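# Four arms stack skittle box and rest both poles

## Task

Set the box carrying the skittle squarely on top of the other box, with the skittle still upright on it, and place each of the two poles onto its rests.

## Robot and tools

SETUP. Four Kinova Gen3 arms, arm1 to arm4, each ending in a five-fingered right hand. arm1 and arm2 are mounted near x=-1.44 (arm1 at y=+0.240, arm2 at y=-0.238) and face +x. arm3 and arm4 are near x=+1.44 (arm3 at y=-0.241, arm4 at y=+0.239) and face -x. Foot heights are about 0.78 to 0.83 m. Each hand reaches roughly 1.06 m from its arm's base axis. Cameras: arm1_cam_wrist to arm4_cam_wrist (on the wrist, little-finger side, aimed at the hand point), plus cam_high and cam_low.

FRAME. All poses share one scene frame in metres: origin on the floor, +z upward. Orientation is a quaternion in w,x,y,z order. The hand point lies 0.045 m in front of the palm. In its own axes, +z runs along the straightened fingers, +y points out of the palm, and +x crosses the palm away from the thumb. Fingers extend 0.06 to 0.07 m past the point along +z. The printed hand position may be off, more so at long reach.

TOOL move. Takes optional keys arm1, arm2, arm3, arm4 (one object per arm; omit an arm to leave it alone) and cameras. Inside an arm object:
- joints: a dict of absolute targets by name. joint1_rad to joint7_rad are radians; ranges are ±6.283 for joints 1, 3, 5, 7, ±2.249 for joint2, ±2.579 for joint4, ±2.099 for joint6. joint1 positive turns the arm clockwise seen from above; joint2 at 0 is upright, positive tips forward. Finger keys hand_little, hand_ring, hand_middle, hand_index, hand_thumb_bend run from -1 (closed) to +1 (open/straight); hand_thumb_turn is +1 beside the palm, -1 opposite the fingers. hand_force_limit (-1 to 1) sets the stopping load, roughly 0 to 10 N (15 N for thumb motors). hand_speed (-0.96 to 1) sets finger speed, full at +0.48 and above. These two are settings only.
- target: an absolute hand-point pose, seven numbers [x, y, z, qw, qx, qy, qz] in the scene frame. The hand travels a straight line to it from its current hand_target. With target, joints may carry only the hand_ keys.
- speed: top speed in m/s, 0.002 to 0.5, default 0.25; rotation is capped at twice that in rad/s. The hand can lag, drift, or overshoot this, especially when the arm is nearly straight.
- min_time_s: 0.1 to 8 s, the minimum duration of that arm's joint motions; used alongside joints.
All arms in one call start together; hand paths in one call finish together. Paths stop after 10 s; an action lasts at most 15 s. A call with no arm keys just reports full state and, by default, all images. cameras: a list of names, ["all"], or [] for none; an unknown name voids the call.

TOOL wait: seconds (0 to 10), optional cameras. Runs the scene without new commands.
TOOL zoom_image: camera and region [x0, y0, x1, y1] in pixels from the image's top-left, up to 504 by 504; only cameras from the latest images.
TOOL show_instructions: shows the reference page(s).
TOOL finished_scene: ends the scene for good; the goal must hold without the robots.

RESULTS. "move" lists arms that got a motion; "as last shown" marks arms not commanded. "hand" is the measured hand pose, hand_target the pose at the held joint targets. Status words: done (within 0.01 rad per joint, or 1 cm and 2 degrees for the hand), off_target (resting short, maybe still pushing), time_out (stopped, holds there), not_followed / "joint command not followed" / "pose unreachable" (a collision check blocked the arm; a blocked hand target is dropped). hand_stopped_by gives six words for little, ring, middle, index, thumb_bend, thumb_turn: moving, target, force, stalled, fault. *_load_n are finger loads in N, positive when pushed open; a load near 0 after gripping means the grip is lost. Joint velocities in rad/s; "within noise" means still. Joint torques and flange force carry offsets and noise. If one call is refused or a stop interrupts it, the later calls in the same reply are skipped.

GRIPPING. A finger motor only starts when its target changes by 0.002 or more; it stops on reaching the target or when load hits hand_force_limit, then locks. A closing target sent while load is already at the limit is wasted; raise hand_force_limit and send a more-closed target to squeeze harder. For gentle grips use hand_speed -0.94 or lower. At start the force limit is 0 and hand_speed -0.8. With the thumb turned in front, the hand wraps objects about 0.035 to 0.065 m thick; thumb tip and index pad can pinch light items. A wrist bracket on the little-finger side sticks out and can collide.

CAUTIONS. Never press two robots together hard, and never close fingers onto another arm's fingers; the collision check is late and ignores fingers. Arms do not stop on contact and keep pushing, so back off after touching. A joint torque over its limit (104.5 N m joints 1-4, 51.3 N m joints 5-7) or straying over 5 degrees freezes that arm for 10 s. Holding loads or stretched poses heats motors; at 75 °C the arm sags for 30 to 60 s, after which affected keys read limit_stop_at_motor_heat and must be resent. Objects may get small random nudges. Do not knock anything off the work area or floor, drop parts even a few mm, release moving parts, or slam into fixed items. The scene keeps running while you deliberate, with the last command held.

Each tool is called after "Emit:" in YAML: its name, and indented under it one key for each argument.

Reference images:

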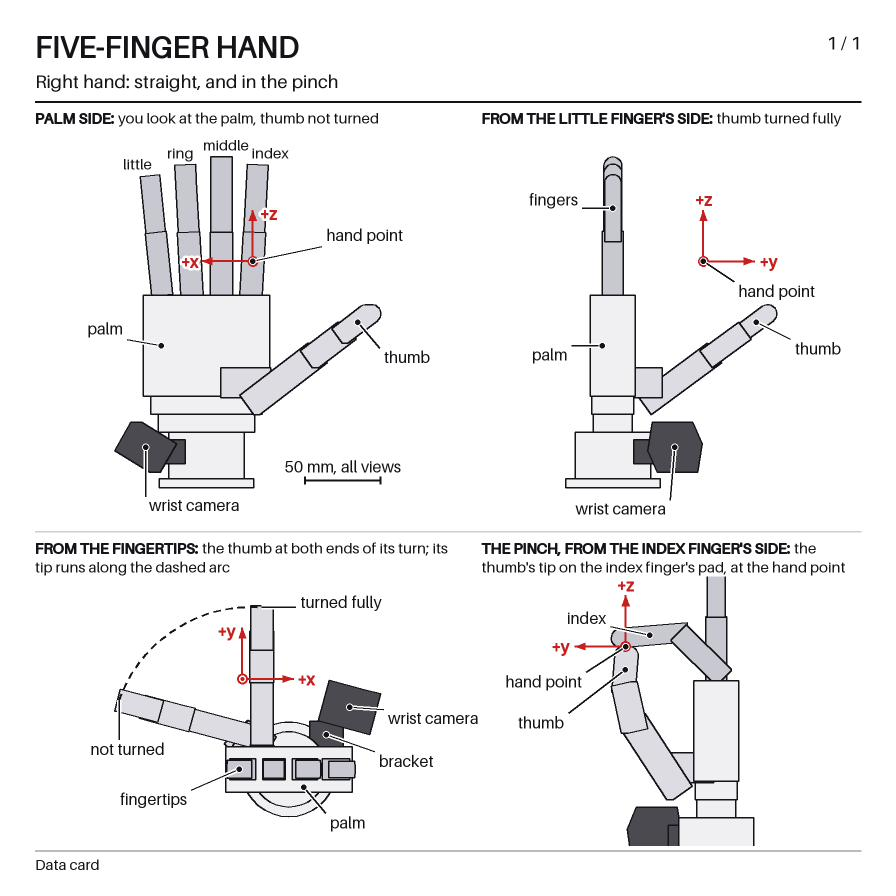

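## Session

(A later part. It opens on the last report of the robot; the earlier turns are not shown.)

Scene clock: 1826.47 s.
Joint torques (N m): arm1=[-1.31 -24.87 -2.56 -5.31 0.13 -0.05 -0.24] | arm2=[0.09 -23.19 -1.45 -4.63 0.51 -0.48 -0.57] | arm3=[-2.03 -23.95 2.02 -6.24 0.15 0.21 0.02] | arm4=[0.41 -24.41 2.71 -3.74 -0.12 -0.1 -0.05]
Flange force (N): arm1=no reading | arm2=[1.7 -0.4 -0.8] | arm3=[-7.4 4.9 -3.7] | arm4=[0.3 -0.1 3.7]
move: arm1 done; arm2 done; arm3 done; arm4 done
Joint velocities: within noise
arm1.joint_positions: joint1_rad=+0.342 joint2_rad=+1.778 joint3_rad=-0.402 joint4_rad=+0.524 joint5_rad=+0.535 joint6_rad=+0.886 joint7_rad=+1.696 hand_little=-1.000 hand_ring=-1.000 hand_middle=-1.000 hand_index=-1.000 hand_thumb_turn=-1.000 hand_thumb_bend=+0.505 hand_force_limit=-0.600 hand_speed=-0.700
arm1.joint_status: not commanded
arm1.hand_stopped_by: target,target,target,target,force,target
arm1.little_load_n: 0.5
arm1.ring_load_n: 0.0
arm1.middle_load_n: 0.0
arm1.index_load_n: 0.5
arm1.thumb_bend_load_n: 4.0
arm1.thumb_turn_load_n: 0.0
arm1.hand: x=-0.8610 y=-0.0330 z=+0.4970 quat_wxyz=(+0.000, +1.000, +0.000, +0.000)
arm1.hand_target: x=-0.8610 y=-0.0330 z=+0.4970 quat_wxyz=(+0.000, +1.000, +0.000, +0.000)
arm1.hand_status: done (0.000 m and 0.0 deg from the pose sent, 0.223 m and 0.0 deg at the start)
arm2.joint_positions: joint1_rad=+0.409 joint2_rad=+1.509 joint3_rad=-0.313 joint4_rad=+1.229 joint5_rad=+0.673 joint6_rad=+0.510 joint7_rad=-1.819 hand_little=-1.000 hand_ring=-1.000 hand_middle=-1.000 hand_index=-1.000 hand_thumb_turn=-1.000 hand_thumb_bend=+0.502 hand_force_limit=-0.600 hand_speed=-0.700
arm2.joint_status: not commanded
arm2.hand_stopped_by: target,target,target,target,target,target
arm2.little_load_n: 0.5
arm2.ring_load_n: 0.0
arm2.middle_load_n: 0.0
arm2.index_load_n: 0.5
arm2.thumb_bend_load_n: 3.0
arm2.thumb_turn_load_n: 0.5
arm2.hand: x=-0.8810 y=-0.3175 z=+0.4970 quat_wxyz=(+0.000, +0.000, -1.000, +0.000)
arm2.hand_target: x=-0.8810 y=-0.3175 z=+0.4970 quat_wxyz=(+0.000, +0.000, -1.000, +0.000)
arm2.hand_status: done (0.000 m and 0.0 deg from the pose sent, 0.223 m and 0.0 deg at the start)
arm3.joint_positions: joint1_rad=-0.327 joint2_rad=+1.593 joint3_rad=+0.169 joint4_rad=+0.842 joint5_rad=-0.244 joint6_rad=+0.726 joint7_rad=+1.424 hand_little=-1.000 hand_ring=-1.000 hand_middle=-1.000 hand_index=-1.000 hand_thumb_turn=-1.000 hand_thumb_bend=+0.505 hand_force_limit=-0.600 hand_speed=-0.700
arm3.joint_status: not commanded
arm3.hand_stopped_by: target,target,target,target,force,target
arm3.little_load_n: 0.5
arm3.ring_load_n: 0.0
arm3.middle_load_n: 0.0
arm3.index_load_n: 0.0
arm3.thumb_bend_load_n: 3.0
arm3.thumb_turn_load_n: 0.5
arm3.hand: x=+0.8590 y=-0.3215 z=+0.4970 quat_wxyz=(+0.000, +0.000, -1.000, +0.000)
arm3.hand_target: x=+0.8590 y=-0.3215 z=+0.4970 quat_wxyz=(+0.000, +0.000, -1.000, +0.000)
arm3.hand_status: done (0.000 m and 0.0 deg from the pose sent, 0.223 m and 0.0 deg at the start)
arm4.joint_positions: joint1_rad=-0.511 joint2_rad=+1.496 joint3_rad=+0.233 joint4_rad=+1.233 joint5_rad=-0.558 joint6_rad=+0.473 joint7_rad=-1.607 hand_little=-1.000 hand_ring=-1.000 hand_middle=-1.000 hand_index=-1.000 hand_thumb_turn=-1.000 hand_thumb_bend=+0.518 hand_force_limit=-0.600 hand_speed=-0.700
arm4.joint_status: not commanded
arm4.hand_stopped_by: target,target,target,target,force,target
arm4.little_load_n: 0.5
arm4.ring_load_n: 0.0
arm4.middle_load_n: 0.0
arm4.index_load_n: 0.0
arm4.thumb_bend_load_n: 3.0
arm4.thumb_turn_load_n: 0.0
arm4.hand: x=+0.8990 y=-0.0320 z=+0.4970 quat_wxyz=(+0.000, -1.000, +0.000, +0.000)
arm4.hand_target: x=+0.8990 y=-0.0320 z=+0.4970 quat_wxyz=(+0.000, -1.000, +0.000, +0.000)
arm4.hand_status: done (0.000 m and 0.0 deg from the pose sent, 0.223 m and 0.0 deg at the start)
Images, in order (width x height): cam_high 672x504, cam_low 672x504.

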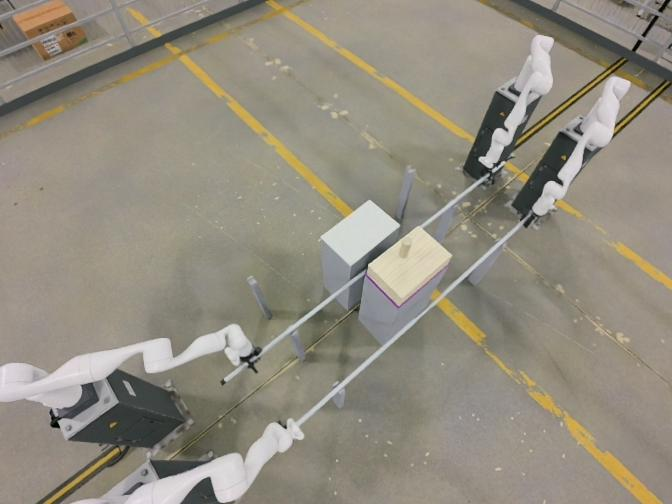

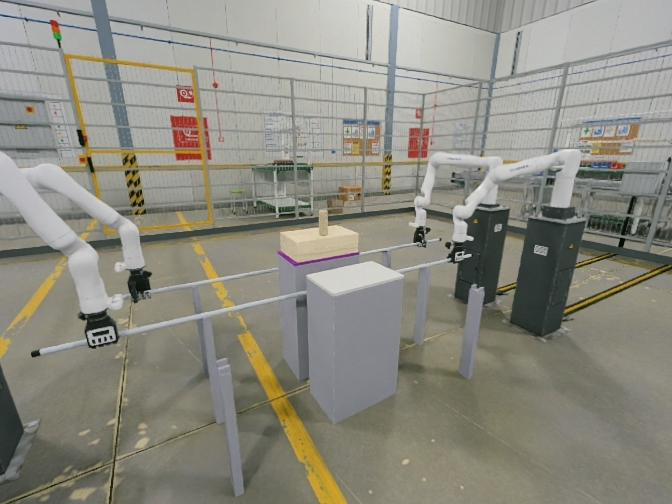

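All aligned as before; lower fully, then release.

Emit:
move:
  arm1: {"target": [-0.861, -0.033, 0.480, 0, 1, 0, 0], "speed": 0.03}
  arm4: {"target": [0.899, -0.032, 0.480, 0, 1, 0, 0], "speed": 0.03}
  arm2: {"target": [-0.881, -0.316, 0.480, 0, 0, 1, 0], "speed": 0.03}
  arm3: {"target": [0.859, -0.3205, 0.480, 0, 0, 1, 0], "speed": 0.03}
  cameras: ["cam_high", "cam_low"]

Emit:
zoom_image:
  camera: "cam_low"
  region: [180, 240, 260, 320]

Emit:
zoom_image:
  camera: "cam_low"
  region: [370, 230, 450, 300]

Scene clock: 1835.57 s.
Joint torques (N m): arm1=[-0.99 -23.15 -2.11 -4.62 0.15 0.32 -0.22] | arm2=[0.24 -21.8 -1.11 -3.87 0.53 -0.2 -0.51] | arm3=[-2.18 -22.32 1.65 -5.28 0.09 0.56 0.01] | arm4=[0.09 -23.06 2.2 -2.97 -0.05 0.18 0]
Flange force (N): arm1=no reading | arm2=[0.7 -0.3 -2.4] | arm3=[-6.1 4.9 -5.5] | arm4=[-1.1 0.0 2.2]
move: arm1 done; arm2 done; arm3 done; arm4 done
Joint velocities: within noise
arm1.joint_positions: joint1_rad=+0.330 joint2_rad=+1.832 joint3_rad=-0.410 joint4_rad=+0.442 joint5_rad=+0.528 joint6_rad=+0.906 joint7_rad=+1.722 hand_little=-1.000 hand_ring=-1.000 hand_middle=-1.000 hand_index=-1.000 hand_thumb_turn=-1.000 hand_thumb_bend=+0.505 hand_force_limit=-0.600 hand_speed=-0.700
arm1.joint_status: not commanded
arm1.hand_stopped_by: target,target,target,target,force,target
arm1.little_load_n: 0.0
arm1.ring_load_n: 0.0
arm1.middle_load_n: 0.0
arm1.index_load_n: 0.0
arm1.thumb_bend_load_n: 4.0
arm1.thumb_turn_load_n: 0.0
arm1.hand: x=-0.8610 y=-0.0330 z=+0.4800 quat_wxyz=(+0.000, +1.000, +0.000, +0.000)
arm1.hand_target: x=-0.8610 y=-0.0330 z=+0.4800 quat_wxyz=(+0.000, +1.000, +0.000, +0.000)
arm1.hand_status: done (0.000 m and 0.0 deg from the pose sent, 0.017 m and 0.0 deg at the start)
arm2.joint_positions: joint1_rad=+0.403 joint2_rad=+1.547 joint3_rad=-0.309 joint4_rad=+1.196 joint5_rad=+0.676 joint6_rad=+0.504 joint7_rad=-1.817 hand_little=-1.000 hand_ring=-1.000 hand_middle=-1.000 hand_index=-1.000 hand_thumb_turn=-1.000 hand_thumb_bend=+0.502 hand_force_limit=-0.600 hand_speed=-0.700
arm2.joint_status: not commanded
arm2.hand_stopped_by: target,target,target,target,target,target
arm2.little_load_n: 0.0
arm2.ring_load_n: 0.0
arm2.middle_load_n: 0.0
arm2.index_load_n: 0.0
arm2.thumb_bend_load_n: 3.0
arm2.thumb_turn_load_n: 0.5
arm2.hand: x=-0.8810 y=-0.3160 z=+0.4800 quat_wxyz=(+0.000, +0.000, -1.000, +0.000)
arm2.hand_target: x=-0.8810 y=-0.3160 z=+0.4800 quat_wxyz=(+0.000, +0.000, -1.000, +0.000)
arm2.hand_status: done (0.000 m and 0.0 deg from the pose sent, 0.017 m and 0.0 deg at the start)
arm3.joint_positions: joint1_rad=-0.323 joint2_rad=+1.634 joint3_rad=+0.169 joint4_rad=+0.799 joint5_rad=-0.245 joint6_rad=+0.727 joint7_rad=+1.421 hand_little=-1.000 hand_ring=-1.000 hand_middle=-1.000 hand_index=-1.000 hand_thumb_turn=-1.000 hand_thumb_bend=+0.505 hand_force_limit=-0.600 hand_speed=-0.700
arm3.joint_status: not commanded
arm3.hand_stopped_by: target,target,target,target,force,target
arm3.little_load_n: 0.0
arm3.ring_load_n: 0.0
arm3.middle_load_n: 0.0
arm3.index_load_n: 0.0
arm3.thumb_bend_load_n: 3.0
arm3.thumb_turn_load_n: 0.5
arm3.hand: x=+0.8590 y=-0.3205 z=+0.4800 quat_wxyz=(+0.000, +0.000, -1.000, +0.000)
arm3.hand_target: x=+0.8590 y=-0.3205 z=+0.4800 quat_wxyz=(+0.000, +0.000, -1.000, +0.000)
arm3.hand_status: done (0.000 m and 0.0 deg from the pose sent, 0.017 m and 0.0 deg at the start)
arm4.joint_positions: joint1_rad=-0.509 joint2_rad=+1.535 joint3_rad=+0.231 joint4_rad=+1.198 joint5_rad=-0.560 joint6_rad=+0.468 joint7_rad=-1.610 hand_little=-1.000 hand_ring=-1.000 hand_middle=-1.000 hand_index=-1.000 hand_thumb_turn=-1.000 hand_thumb_bend=+0.518 hand_force_limit=-0.600 hand_speed=-0.700
arm4.joint_status: not commanded
arm4.hand_stopped_by: target,target,target,target,force,target
arm4.little_load_n: 0.0
arm4.ring_load_n: 0.0
arm4.middle_load_n: 0.0
arm4.index_load_n: 0.5
arm4.thumb_bend_load_n: 2.5
arm4.thumb_turn_load_n: 0.0
arm4.hand: x=+0.8990 y=-0.0320 z=+0.4800 quat_wxyz=(+0.000, -1.000, +0.000, +0.000)
arm4.hand_target: x=+0.8990 y=-0.0320 z=+0.4800 quat_wxyz=(+0.000, -1.000, +0.000, +0.000)
arm4.hand_status: done (0.000 m and 0.0 deg from the pose sent, 0.017 m and 0.0 deg at the start)
Images, in order (width x height): cam_high 672x504, cam_low 672x504.

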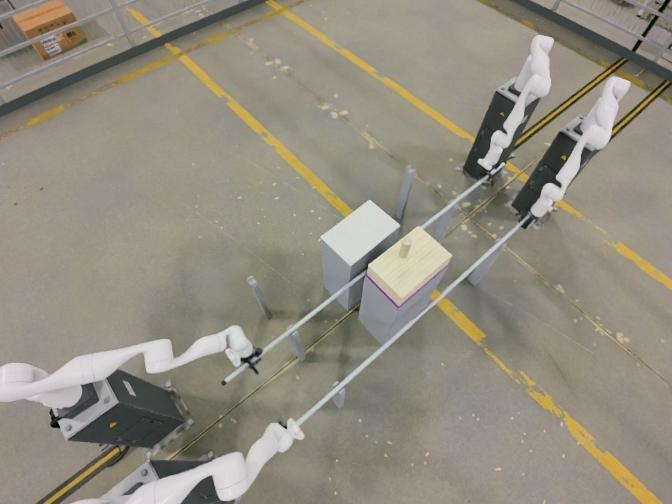

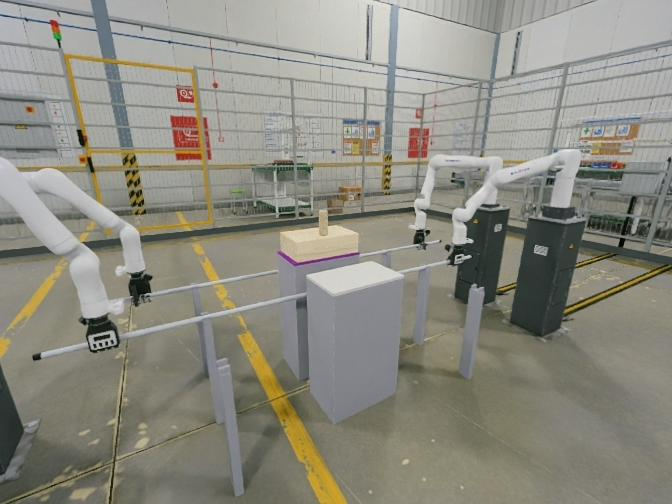

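Scaled by 6.300.

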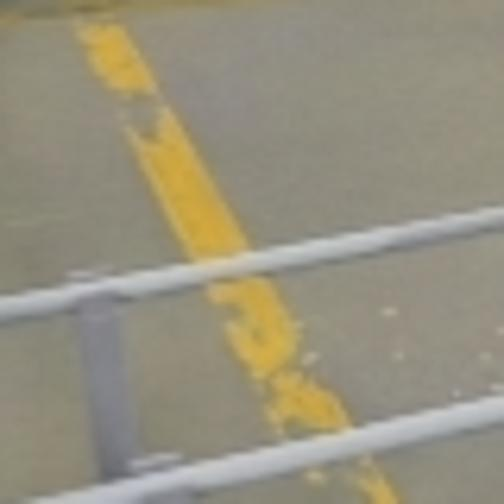

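Scaled by 6.300.

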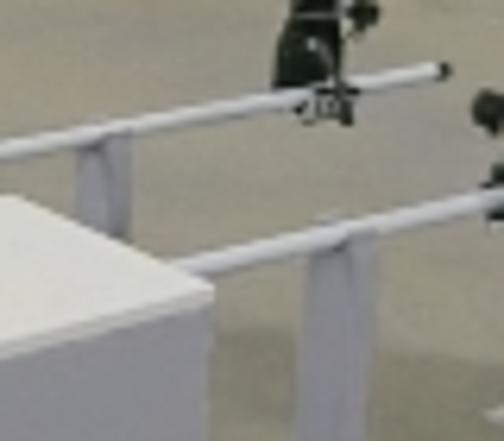

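Emit:
move:
  arm1: {"joints": {"hand_thumb_bend": 1, "hand_little": 1, "hand_ring": 1, "hand_middle": 1, "hand_index": 1, "hand_speed": -0.75}}
  arm2: {"joints": {"hand_thumb_bend": 1, "hand_little": 1, "hand_ring": 1, "hand_middle": 1, "hand_index": 1, "hand_speed": -0.75}}
  arm3: {"joints": {"hand_thumb_bend": 1, "hand_little": 1, "hand_ring": 1, "hand_middle": 1, "hand_index": 1, "hand_speed": -0.75}}
  arm4: {"joints": {"hand_thumb_bend": 1, "hand_little": 1, "hand_ring": 1, "hand_middle": 1, "hand_index": 1, "hand_speed": -0.75}}
  cameras: []

Emit:
move:
  arm1: {"target": [-0.861, -0.022, 0.480, 0, 1, 0, 0], "speed": 0.04}
  arm4: {"target": [0.899, -0.023, 0.480, 0, 1, 0, 0], "speed": 0.04}
  arm2: {"target": [-0.881, -0.331, 0.480, 0, 0, 1, 0], "speed": 0.04}
  arm3: {"target": [0.859, -0.335, 0.480, 0, 0, 1, 0], "speed": 0.04}
  cameras: ["all"]

Scene clock: 1848.80 s.
Joint torques (N m): arm1=[-1.05 -23.1 -2.2 -4.62 0.1 0.29 -0.25] | arm2=[0.24 -21.79 -1.08 -3.85 0.53 -0.2 -0.51] | arm3=[-2.18 -22.31 1.63 -5.3 0.05 0.57 -0.01] | arm4=[0.1 -23 2.19 -2.96 -0.04 0.2 0.02]
Flange force (N): arm1=no reading | arm2=[0.6 -0.3 -2.4] | arm3=[-6.2 4.9 -5.5] | arm4=[-1.0 0.0 2.1]
move: arm1 done; arm2 done; arm3 done; arm4 done
Joint velocities: within noise
arm1.joint_positions: joint1_rad=+0.330 joint2_rad=+1.832 joint3_rad=-0.410 joint4_rad=+0.442 joint5_rad=+0.528 joint6_rad=+0.906 joint7_rad=+1.722 hand_little=+1.000 hand_ring=+1.000 hand_middle=+1.000 hand_index=+1.000 hand_thumb_turn=-1.000 hand_thumb_bend=+1.000 hand_force_limit=-0.600 hand_speed=-0.750
arm1.joint_status: all done
arm1.hand_stopped_by: target,target,target,target,target,target
arm1.little_load_n: 0.0
arm1.ring_load_n: 0.0
arm1.middle_load_n: 0.0
arm1.index_load_n: 0.0
arm1.thumb_bend_load_n: -0.5
arm1.thumb_turn_load_n: 0.0
arm1.hand: x=-0.8610 y=-0.0330 z=+0.4800 quat_wxyz=(+0.000, +1.000, +0.000, +0.000)
arm1.hand_target: x=-0.8610 y=-0.0330 z=+0.4800 quat_wxyz=(+0.000, +1.000, +0.000, +0.000)
arm1.hand_status: not commanded
arm2.joint_positions: joint1_rad=+0.403 joint2_rad=+1.547 joint3_rad=-0.309 joint4_rad=+1.196 joint5_rad=+0.676 joint6_rad=+0.504 joint7_rad=-1.817 hand_little=+1.000 hand_ring=+1.000 hand_middle=+1.000 hand_index=+1.000 hand_thumb_turn=-1.000 hand_thumb_bend=+1.000 hand_force_limit=-0.600 hand_speed=-0.750
arm2.joint_status: all done
arm2.hand_stopped_by: target,target,target,target,target,target
arm2.little_load_n: 0.0
arm2.ring_load_n: 0.0
arm2.middle_load_n: 0.0
arm2.index_load_n: 0.0
arm2.thumb_bend_load_n: 0.0
arm2.thumb_turn_load_n: 0.0
arm2.hand: x=-0.8810 y=-0.3160 z=+0.4800 quat_wxyz=(+0.000, +0.000, -1.000, +0.000)
arm2.hand_target: x=-0.8810 y=-0.3160 z=+0.4800 quat_wxyz=(+0.000, +0.000, -1.000, +0.000)
arm2.hand_status: not commanded
arm3.joint_positions: joint1_rad=-0.323 joint2_rad=+1.634 joint3_rad=+0.169 joint4_rad=+0.799 joint5_rad=-0.245 joint6_rad=+0.727 joint7_rad=+1.421 hand_little=+1.000 hand_ring=+1.000 hand_middle=+1.000 hand_index=+1.000 hand_thumb_turn=-1.000 hand_thumb_bend=+1.000 hand_force_limit=-0.600 hand_speed=-0.750
arm3.joint_status: all done
arm3.hand_stopped_by: target,target,target,target,target,target
arm3.little_load_n: 0.0
arm3.ring_load_n: 0.0
arm3.middle_load_n: -0.5
arm3.index_load_n: 0.0
arm3.thumb_bend_load_n: -0.5
arm3.thumb_turn_load_n: 0.0
arm3.hand: x=+0.8590 y=-0.3205 z=+0.4800 quat_wxyz=(+0.000, +0.000, -1.000, +0.000)
arm3.hand_target: x=+0.8590 y=-0.3205 z=+0.4800 quat_wxyz=(+0.000, +0.000, -1.000, +0.000)
arm3.hand_status: not commanded
arm4.joint_positions: joint1_rad=-0.509 joint2_rad=+1.535 joint3_rad=+0.231 joint4_rad=+1.198 joint5_rad=-0.560 joint6_rad=+0.468 joint7_rad=-1.610 hand_little=+1.000 hand_ring=+1.000 hand_middle=+1.000 hand_index=+1.000 hand_thumb_turn=-1.000 hand_thumb_bend=+1.000 hand_force_limit=-0.600 hand_speed=-0.750
arm4.joint_status: all done
arm4.hand_stopped_by: target,target,target,target,target,target
arm4.little_load_n: 0.0
arm4.ring_load_n: 0.0
arm4.middle_load_n: 0.0
arm4.index_load_n: 0.0
arm4.thumb_bend_load_n: 0.0
arm4.thumb_turn_load_n: 0.0
arm4.hand: x=+0.8990 y=-0.0320 z=+0.4800 quat_wxyz=(+0.000, -1.000, +0.000, +0.000)
arm4.hand_target: x=+0.8990 y=-0.0320 z=+0.4800 quat_wxyz=(+0.000, -1.000, +0.000, +0.000)
arm4.hand_status: not commanded

Scene clock: 1849.77 s.
Joint torques (N m): arm1=[-1.01 -23.03 -2.23 -4.48 0.12 0.3 -0.19] | arm2=[0.24 -21.88 -1.12 -3.96 0.52 -0.2 -0.5] | arm3=[-2.18 -22.43 1.63 -5.39 0.08 0.57 0] | arm4=[0.07 -22.92 2.12 -2.88 -0.06 0.21 0.01]
Flange force (N): arm1=no reading | arm2=[0.8 -0.2 -2.5] | arm3=[-6.3 5.1 -5.5] | arm4=[-1.0 -0.1 2.1]
move: arm1 done; arm2 done; arm3 done; arm4 done
Joint velocities: within noise
arm1.joint_positions: joint1_rad=+0.319 joint2_rad=+1.820 joint3_rad=-0.404 joint4_rad=+0.479 joint5_rad=+0.533 joint6_rad=+0.885 joint7_rad=+1.693 hand_little=+1.000 hand_ring=+1.000 hand_middle=+1.000 hand_index=+1.000 hand_thumb_turn=-1.000 hand_thumb_bend=+1.000 hand_force_limit=-0.600 hand_speed=-0.750
arm1.joint_status: not commanded
arm1.hand_stopped_by: target,target,target,target,target,target
arm1.little_load_n: 0.0
arm1.ring_load_n: 0.0
arm1.middle_load_n: 0.0
arm1.index_load_n: 0.0
arm1.thumb_bend_load_n: 0.0
arm1.thumb_turn_load_n: 0.0
arm1.hand: x=-0.8610 y=-0.0220 z=+0.4800 quat_wxyz=(+0.000, +1.000, +0.000, +0.000)
arm1.hand_target: x=-0.8610 y=-0.0220 z=+0.4800 quat_wxyz=(+0.000, +1.000, +0.000, +0.000)
arm1.hand_status: done (0.000 m and 0.0 deg from the pose sent, 0.011 m and 0.0 deg at the start)
arm2.joint_positions: joint1_rad=+0.432 joint2_rad=+1.552 joint3_rad=-0.318 joint4_rad=+1.178 joint5_rad=+0.677 joint6_rad=+0.519 joint7_rad=-1.784 hand_little=+1.000 hand_ring=+1.000 hand_middle=+1.000 hand_index=+1.000 hand_thumb_turn=-1.000 hand_thumb_bend=+1.000 hand_force_limit=-0.600 hand_speed=-0.750
arm2.joint_status: not commanded
arm2.hand_stopped_by: target,target,target,target,target,target
arm2.little_load_n: 0.0
arm2.ring_load_n: 0.0
arm2.middle_load_n: 0.0
arm2.index_load_n: 0.0
arm2.thumb_bend_load_n: 0.0
arm2.thumb_turn_load_n: 0.0
arm2.hand: x=-0.8810 y=-0.3310 z=+0.4800 quat_wxyz=(+0.000, +0.000, -1.000, +0.000)
arm2.hand_target: x=-0.8810 y=-0.3310 z=+0.4800 quat_wxyz=(+0.000, +0.000, -1.000, +0.000)
arm2.hand_status: done (0.000 m and 0.0 deg from the pose sent, 0.015 m and 0.0 deg at the start)
arm3.joint_positions: joint1_rad=-0.345 joint2_rad=+1.642 joint3_rad=+0.174 joint4_rad=+0.776 joint5_rad=-0.247 joint6_rad=+0.743 joint7_rad=+1.397 hand_little=+1.000 hand_ring=+1.000 hand_middle=+1.000 hand_index=+1.000 hand_thumb_turn=-1.000 hand_thumb_bend=+1.000 hand_force_limit=-0.600 hand_speed=-0.750
arm3.joint_status: not commanded
arm3.hand_stopped_by: target,target,target,target,target,target
arm3.little_load_n: 0.0
arm3.ring_load_n: 0.0
arm3.middle_load_n: 0.0
arm3.index_load_n: 0.0
arm3.thumb_bend_load_n: 0.0
arm3.thumb_turn_load_n: 0.0
arm3.hand: x=+0.8590 y=-0.3350 z=+0.4800 quat_wxyz=(+0.000, +0.000, -1.000, +0.000)
arm3.hand_target: x=+0.8590 y=-0.3350 z=+0.4800 quat_wxyz=(+0.000, +0.000, -1.000, +0.000)
arm3.hand_status: done (0.000 m and 0.0 deg from the pose sent, 0.015 m and 0.0 deg at the start)
arm4.joint_positions: joint1_rad=-0.492 joint2_rad=+1.531 joint3_rad=+0.225 joint4_rad=+1.212 joint5_rad=-0.558 joint6_rad=+0.456 joint7_rad=-1.592 hand_little=+1.000 hand_ring=+1.000 hand_middle=+1.000 hand_index=+1.000 hand_thumb_turn=-1.000 hand_thumb_bend=+1.000 hand_force_limit=-0.600 hand_speed=-0.750
arm4.joint_status: not commanded
arm4.hand_stopped_by: target,target,target,target,target,target
arm4.little_load_n: 0.0
arm4.ring_load_n: 0.0
arm4.middle_load_n: 0.0
arm4.index_load_n: 0.0
arm4.thumb_bend_load_n: 0.0
arm4.thumb_turn_load_n: 0.0
arm4.hand: x=+0.8990 y=-0.0230 z=+0.4800 quat_wxyz=(+0.000, -1.000, +0.000, +0.000)
arm4.hand_target: x=+0.8990 y=-0.0230 z=+0.4800 quat_wxyz=(+0.000, -1.000, +0.000, +0.000)
arm4.hand_status: done (0.000 m and 0.0 deg from the pose sent, 0.009 m and 0.0 deg at the start)
pictures: arm1_cam_wrist, arm2_cam_wrist, arm3_cam_wrist, arm4_cam_wrist, cam_high, cam_low
Images, in order (width x height): arm1_cam_wrist 672x504, arm2_cam_wrist 672x504, arm3_cam_wrist 672x504, arm4_cam_wrist 672x504, cam_high 672x504, cam_low 672x504.

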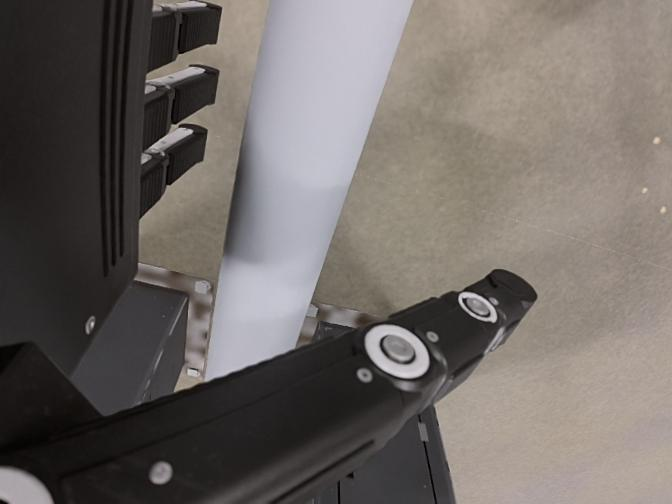

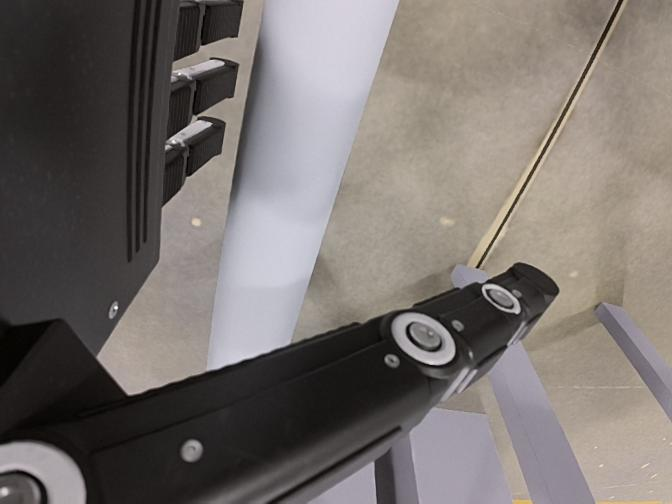

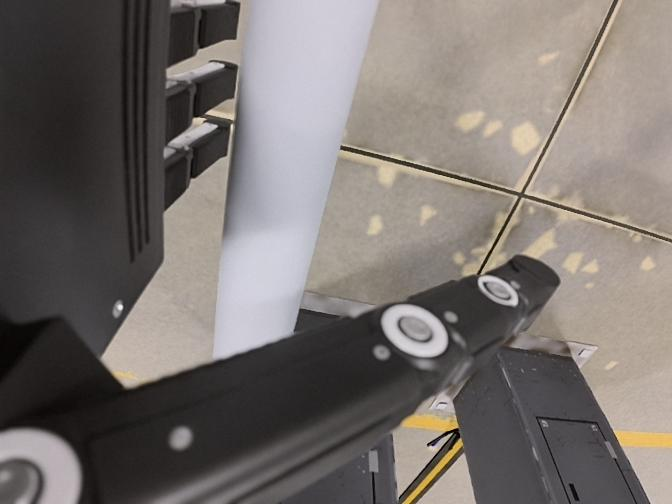

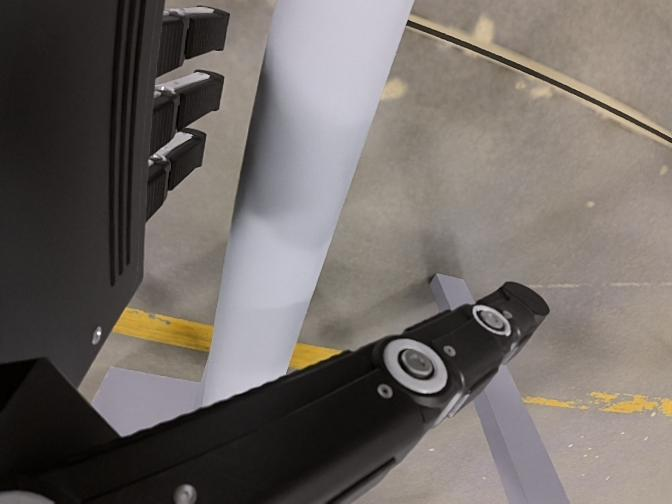

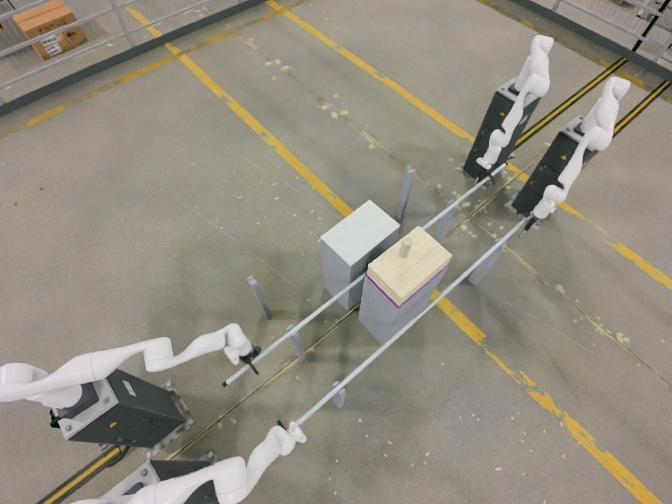

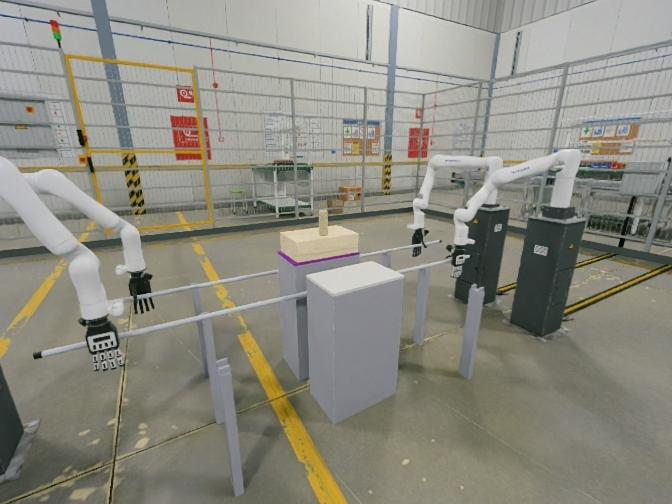

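Emit:
move:
  arm1: {"target": [-0.861, -0.022, 0.70, 0, 1, 0, 0], "speed": 0.1}
  arm4: {"target": [0.899, -0.023, 0.70, 0, 1, 0, 0], "speed": 0.1}
  arm2: {"target": [-0.881, -0.331, 0.70, 0, 0, 1, 0], "speed": 0.1}
  arm3: {"target": [0.859, -0.335, 0.70, 0, 0, 1, 0], "speed": 0.1}
  cameras: ["cam_high", "cam_low"]

Scene clock: 1865.33 s.
Joint torques (N m): arm1=[-1.01 -23.03 -3.37 -4.71 0.12 0.3 -0.23] | arm2=[0.22 -20.87 -1.76 -5.34 0.54 -0.22 -0.52] | arm3=[-2.14 -21.78 1.89 -6.21 0.07 0.56 0] | arm4=[0.07 -21.82 2.67 -4.32 -0.06 0.21 0.02]
Flange force (N): arm1=[0.7 1.6 -1.0] | arm2=[1.9 0.0 -2.3] | arm3=[-4.9 4.7 -2.7] | arm4=[-1.3 0.1 1.9]
move: arm1 done; arm2 done; arm3 done; arm4 done
Joint velocities: within noise
arm1.joint_positions: joint1_rad=+0.387 joint2_rad=+1.315 joint3_rad=-0.407 joint4_rad=+0.981 joint5_rad=+0.519 joint6_rad=+0.928 joint7_rad=+1.574 hand_little=+1.000 hand_ring=+1.000 hand_middle=+1.000 hand_index=+1.000 hand_thumb_turn=-1.000 hand_thumb_bend=+1.000 hand_force_limit=-0.600 hand_speed=-0.750
arm1.joint_status: not commanded
arm1.hand_stopped_by: target,target,target,target,target,target
arm1.little_load_n: 0.0
arm1.ring_load_n: 0.0
arm1.middle_load_n: 0.0
arm1.index_load_n: 0.0
arm1.thumb_bend_load_n: 0.0
arm1.thumb_turn_load_n: 0.0
arm1.hand: x=-0.8610 y=-0.0220 z=+0.7000 quat_wxyz=(+0.000, +1.000, +0.000, +0.000)
arm1.hand_target: x=-0.8610 y=-0.0220 z=+0.7000 quat_wxyz=(+0.000, +1.000, +0.000, +0.000)
arm1.hand_status: done (0.000 m and 0.0 deg from the pose sent, 0.220 m and 0.0 deg at the start)
arm2.joint_positions: joint1_rad=+0.504 joint2_rad=+1.102 joint3_rad=-0.428 joint4_rad=+1.444 joint5_rad=+0.584 joint6_rad=+0.729 joint7_rad=-1.758 hand_little=+1.000 hand_ring=+1.000 hand_middle=+1.000 hand_index=+1.000 hand_thumb_turn=-1.000 hand_thumb_bend=+1.000 hand_force_limit=-0.600 hand_speed=-0.750
arm2.joint_status: not commanded
arm2.hand_stopped_by: target,target,target,target,target,target
arm2.little_load_n: 0.0
arm2.ring_load_n: 0.0
arm2.middle_load_n: 0.0
arm2.index_load_n: 0.0
arm2.thumb_bend_load_n: -0.5
arm2.thumb_turn_load_n: 0.0
arm2.hand: x=-0.8810 y=-0.3310 z=+0.7000 quat_wxyz=(+0.000, +0.000, -1.000, +0.000)
arm2.hand_target: x=-0.8810 y=-0.3310 z=+0.7000 quat_wxyz=(+0.000, +0.000, -1.000, +0.000)
arm2.hand_status: done (0.000 m and 0.0 deg from the pose sent, 0.220 m and 0.0 deg at the start)
arm3.joint_positions: joint1_rad=-0.374 joint2_rad=+1.190 joint3_rad=+0.197 joint4_rad=+1.085 joint5_rad=-0.226 joint6_rad=+0.891 joint7_rad=+1.415 hand_little=+1.000 hand_ring=+1.000 hand_middle=+1.000 hand_index=+1.000 hand_thumb_turn=-1.000 hand_thumb_bend=+1.000 hand_force_limit=-0.600 hand_speed=-0.750
arm3.joint_status: not commanded
arm3.hand_stopped_by: target,target,target,target,target,target
arm3.little_load_n: 0.0
arm3.ring_load_n: 0.0
arm3.middle_load_n: 0.0
arm3.index_load_n: 0.0
arm3.thumb_bend_load_n: 0.0
arm3.thumb_turn_load_n: 0.0
arm3.hand: x=+0.8590 y=-0.3350 z=+0.7000 quat_wxyz=(+0.000, +0.000, -1.000, +0.000)
arm3.hand_target: x=+0.8590 y=-0.3350 z=+0.7000 quat_wxyz=(+0.000, +0.000, -1.000, +0.000)
arm3.hand_status: done (0.000 m and 0.0 deg from the pose sent, 0.220 m and 0.0 deg at the start)
arm4.joint_positions: joint1_rad=-0.550 joint2_rad=+1.073 joint3_rad=+0.323 joint4_rad=+1.480 joint5_rad=-0.488 joint6_rad=+0.667 joint7_rad=-1.616 hand_little=+1.000 hand_ring=+1.000 hand_middle=+1.000 hand_index=+1.000 hand_thumb_turn=-1.000 hand_thumb_bend=+1.000 hand_force_limit=-0.600 hand_speed=-0.750
arm4.joint_status: not commanded
arm4.hand_stopped_by: target,target,target,target,target,target
arm4.little_load_n: 0.0
arm4.ring_load_n: 0.0
arm4.middle_load_n: 0.0
arm4.index_load_n: 0.0
arm4.thumb_bend_load_n: 0.0
arm4.thumb_turn_load_n: 0.0
arm4.hand: x=+0.8990 y=-0.0230 z=+0.7000 quat_wxyz=(+0.000, -1.000, +0.000, +0.000)
arm4.hand_target: x=+0.8990 y=-0.0230 z=+0.7000 quat_wxyz=(+0.000, -1.000, +0.000, +0.000)
arm4.hand_status: done (0.000 m and 0.0 deg from the pose sent, 0.220 m and 0.0 deg at the start)
Images, in order (width x height): cam_high 672x504, cam_low 672x504.

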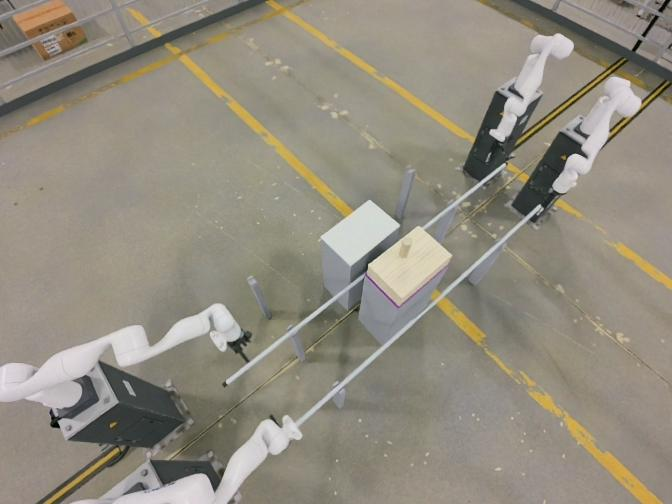

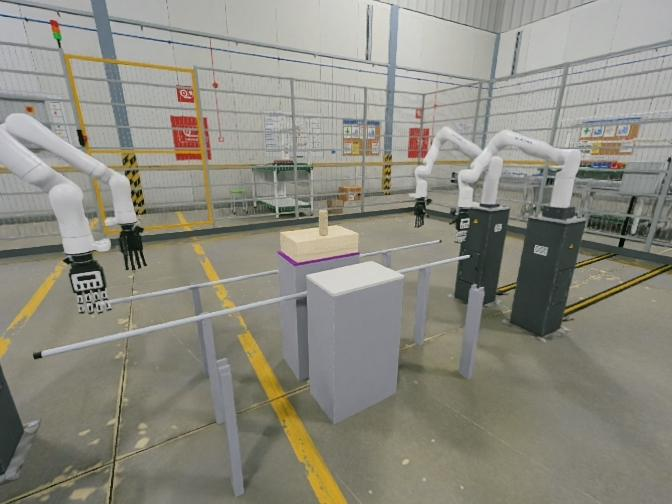

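Emit:
zoom_image:
  camera: "cam_low"
  region: [260, 195, 380, 285]

Emit:
zoom_image:
  camera: "cam_high"
  region: [350, 215, 470, 315]

Emit:
zoom_image:
  camera: "cam_low"
  region: [180, 260, 280, 350]

Emit:
zoom_image:
  camera: "cam_low"
  region: [390, 225, 500, 315]

Emit:
zoom_image:
  camera: "cam_high"
  region: [270, 300, 370, 420]

Emit:
zoom_image:
  camera: "cam_high"
  region: [420, 180, 520, 290]

Scaled by 4.200.

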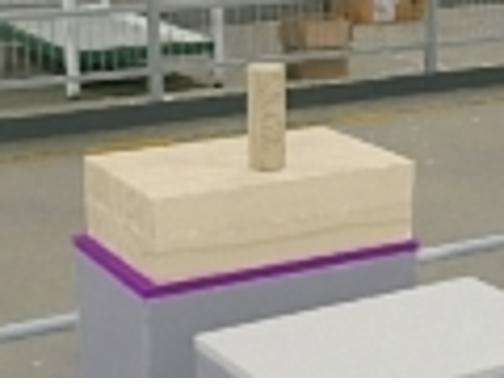

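Scaled by 4.200.

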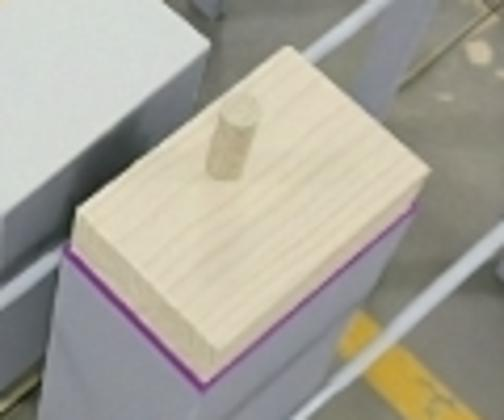

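Scaled by 5.040.

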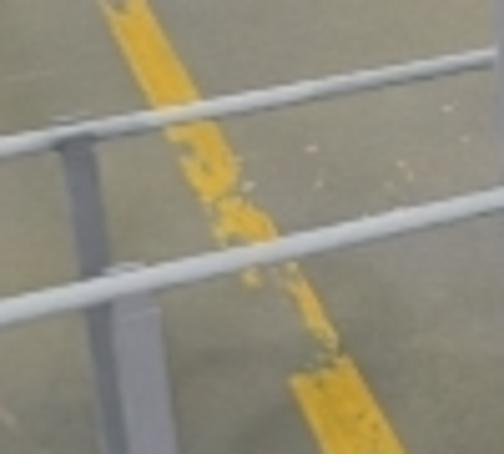

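Scaled by 4.582.

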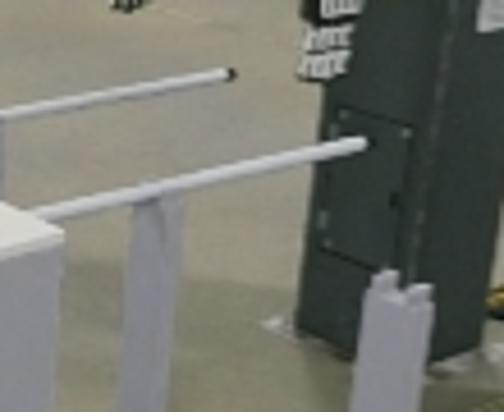

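Scaled by 4.200.

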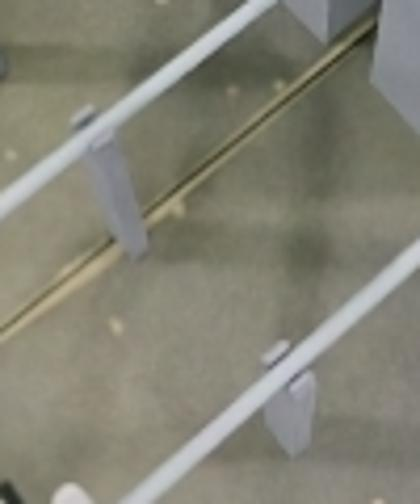

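Scaled by 4.582.

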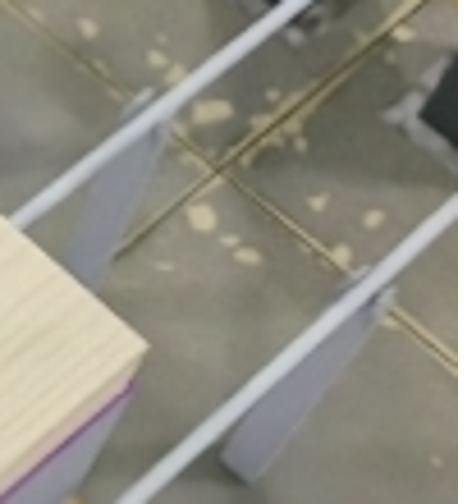

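Emit:
finished_scene:

The scene is finished: the task was done.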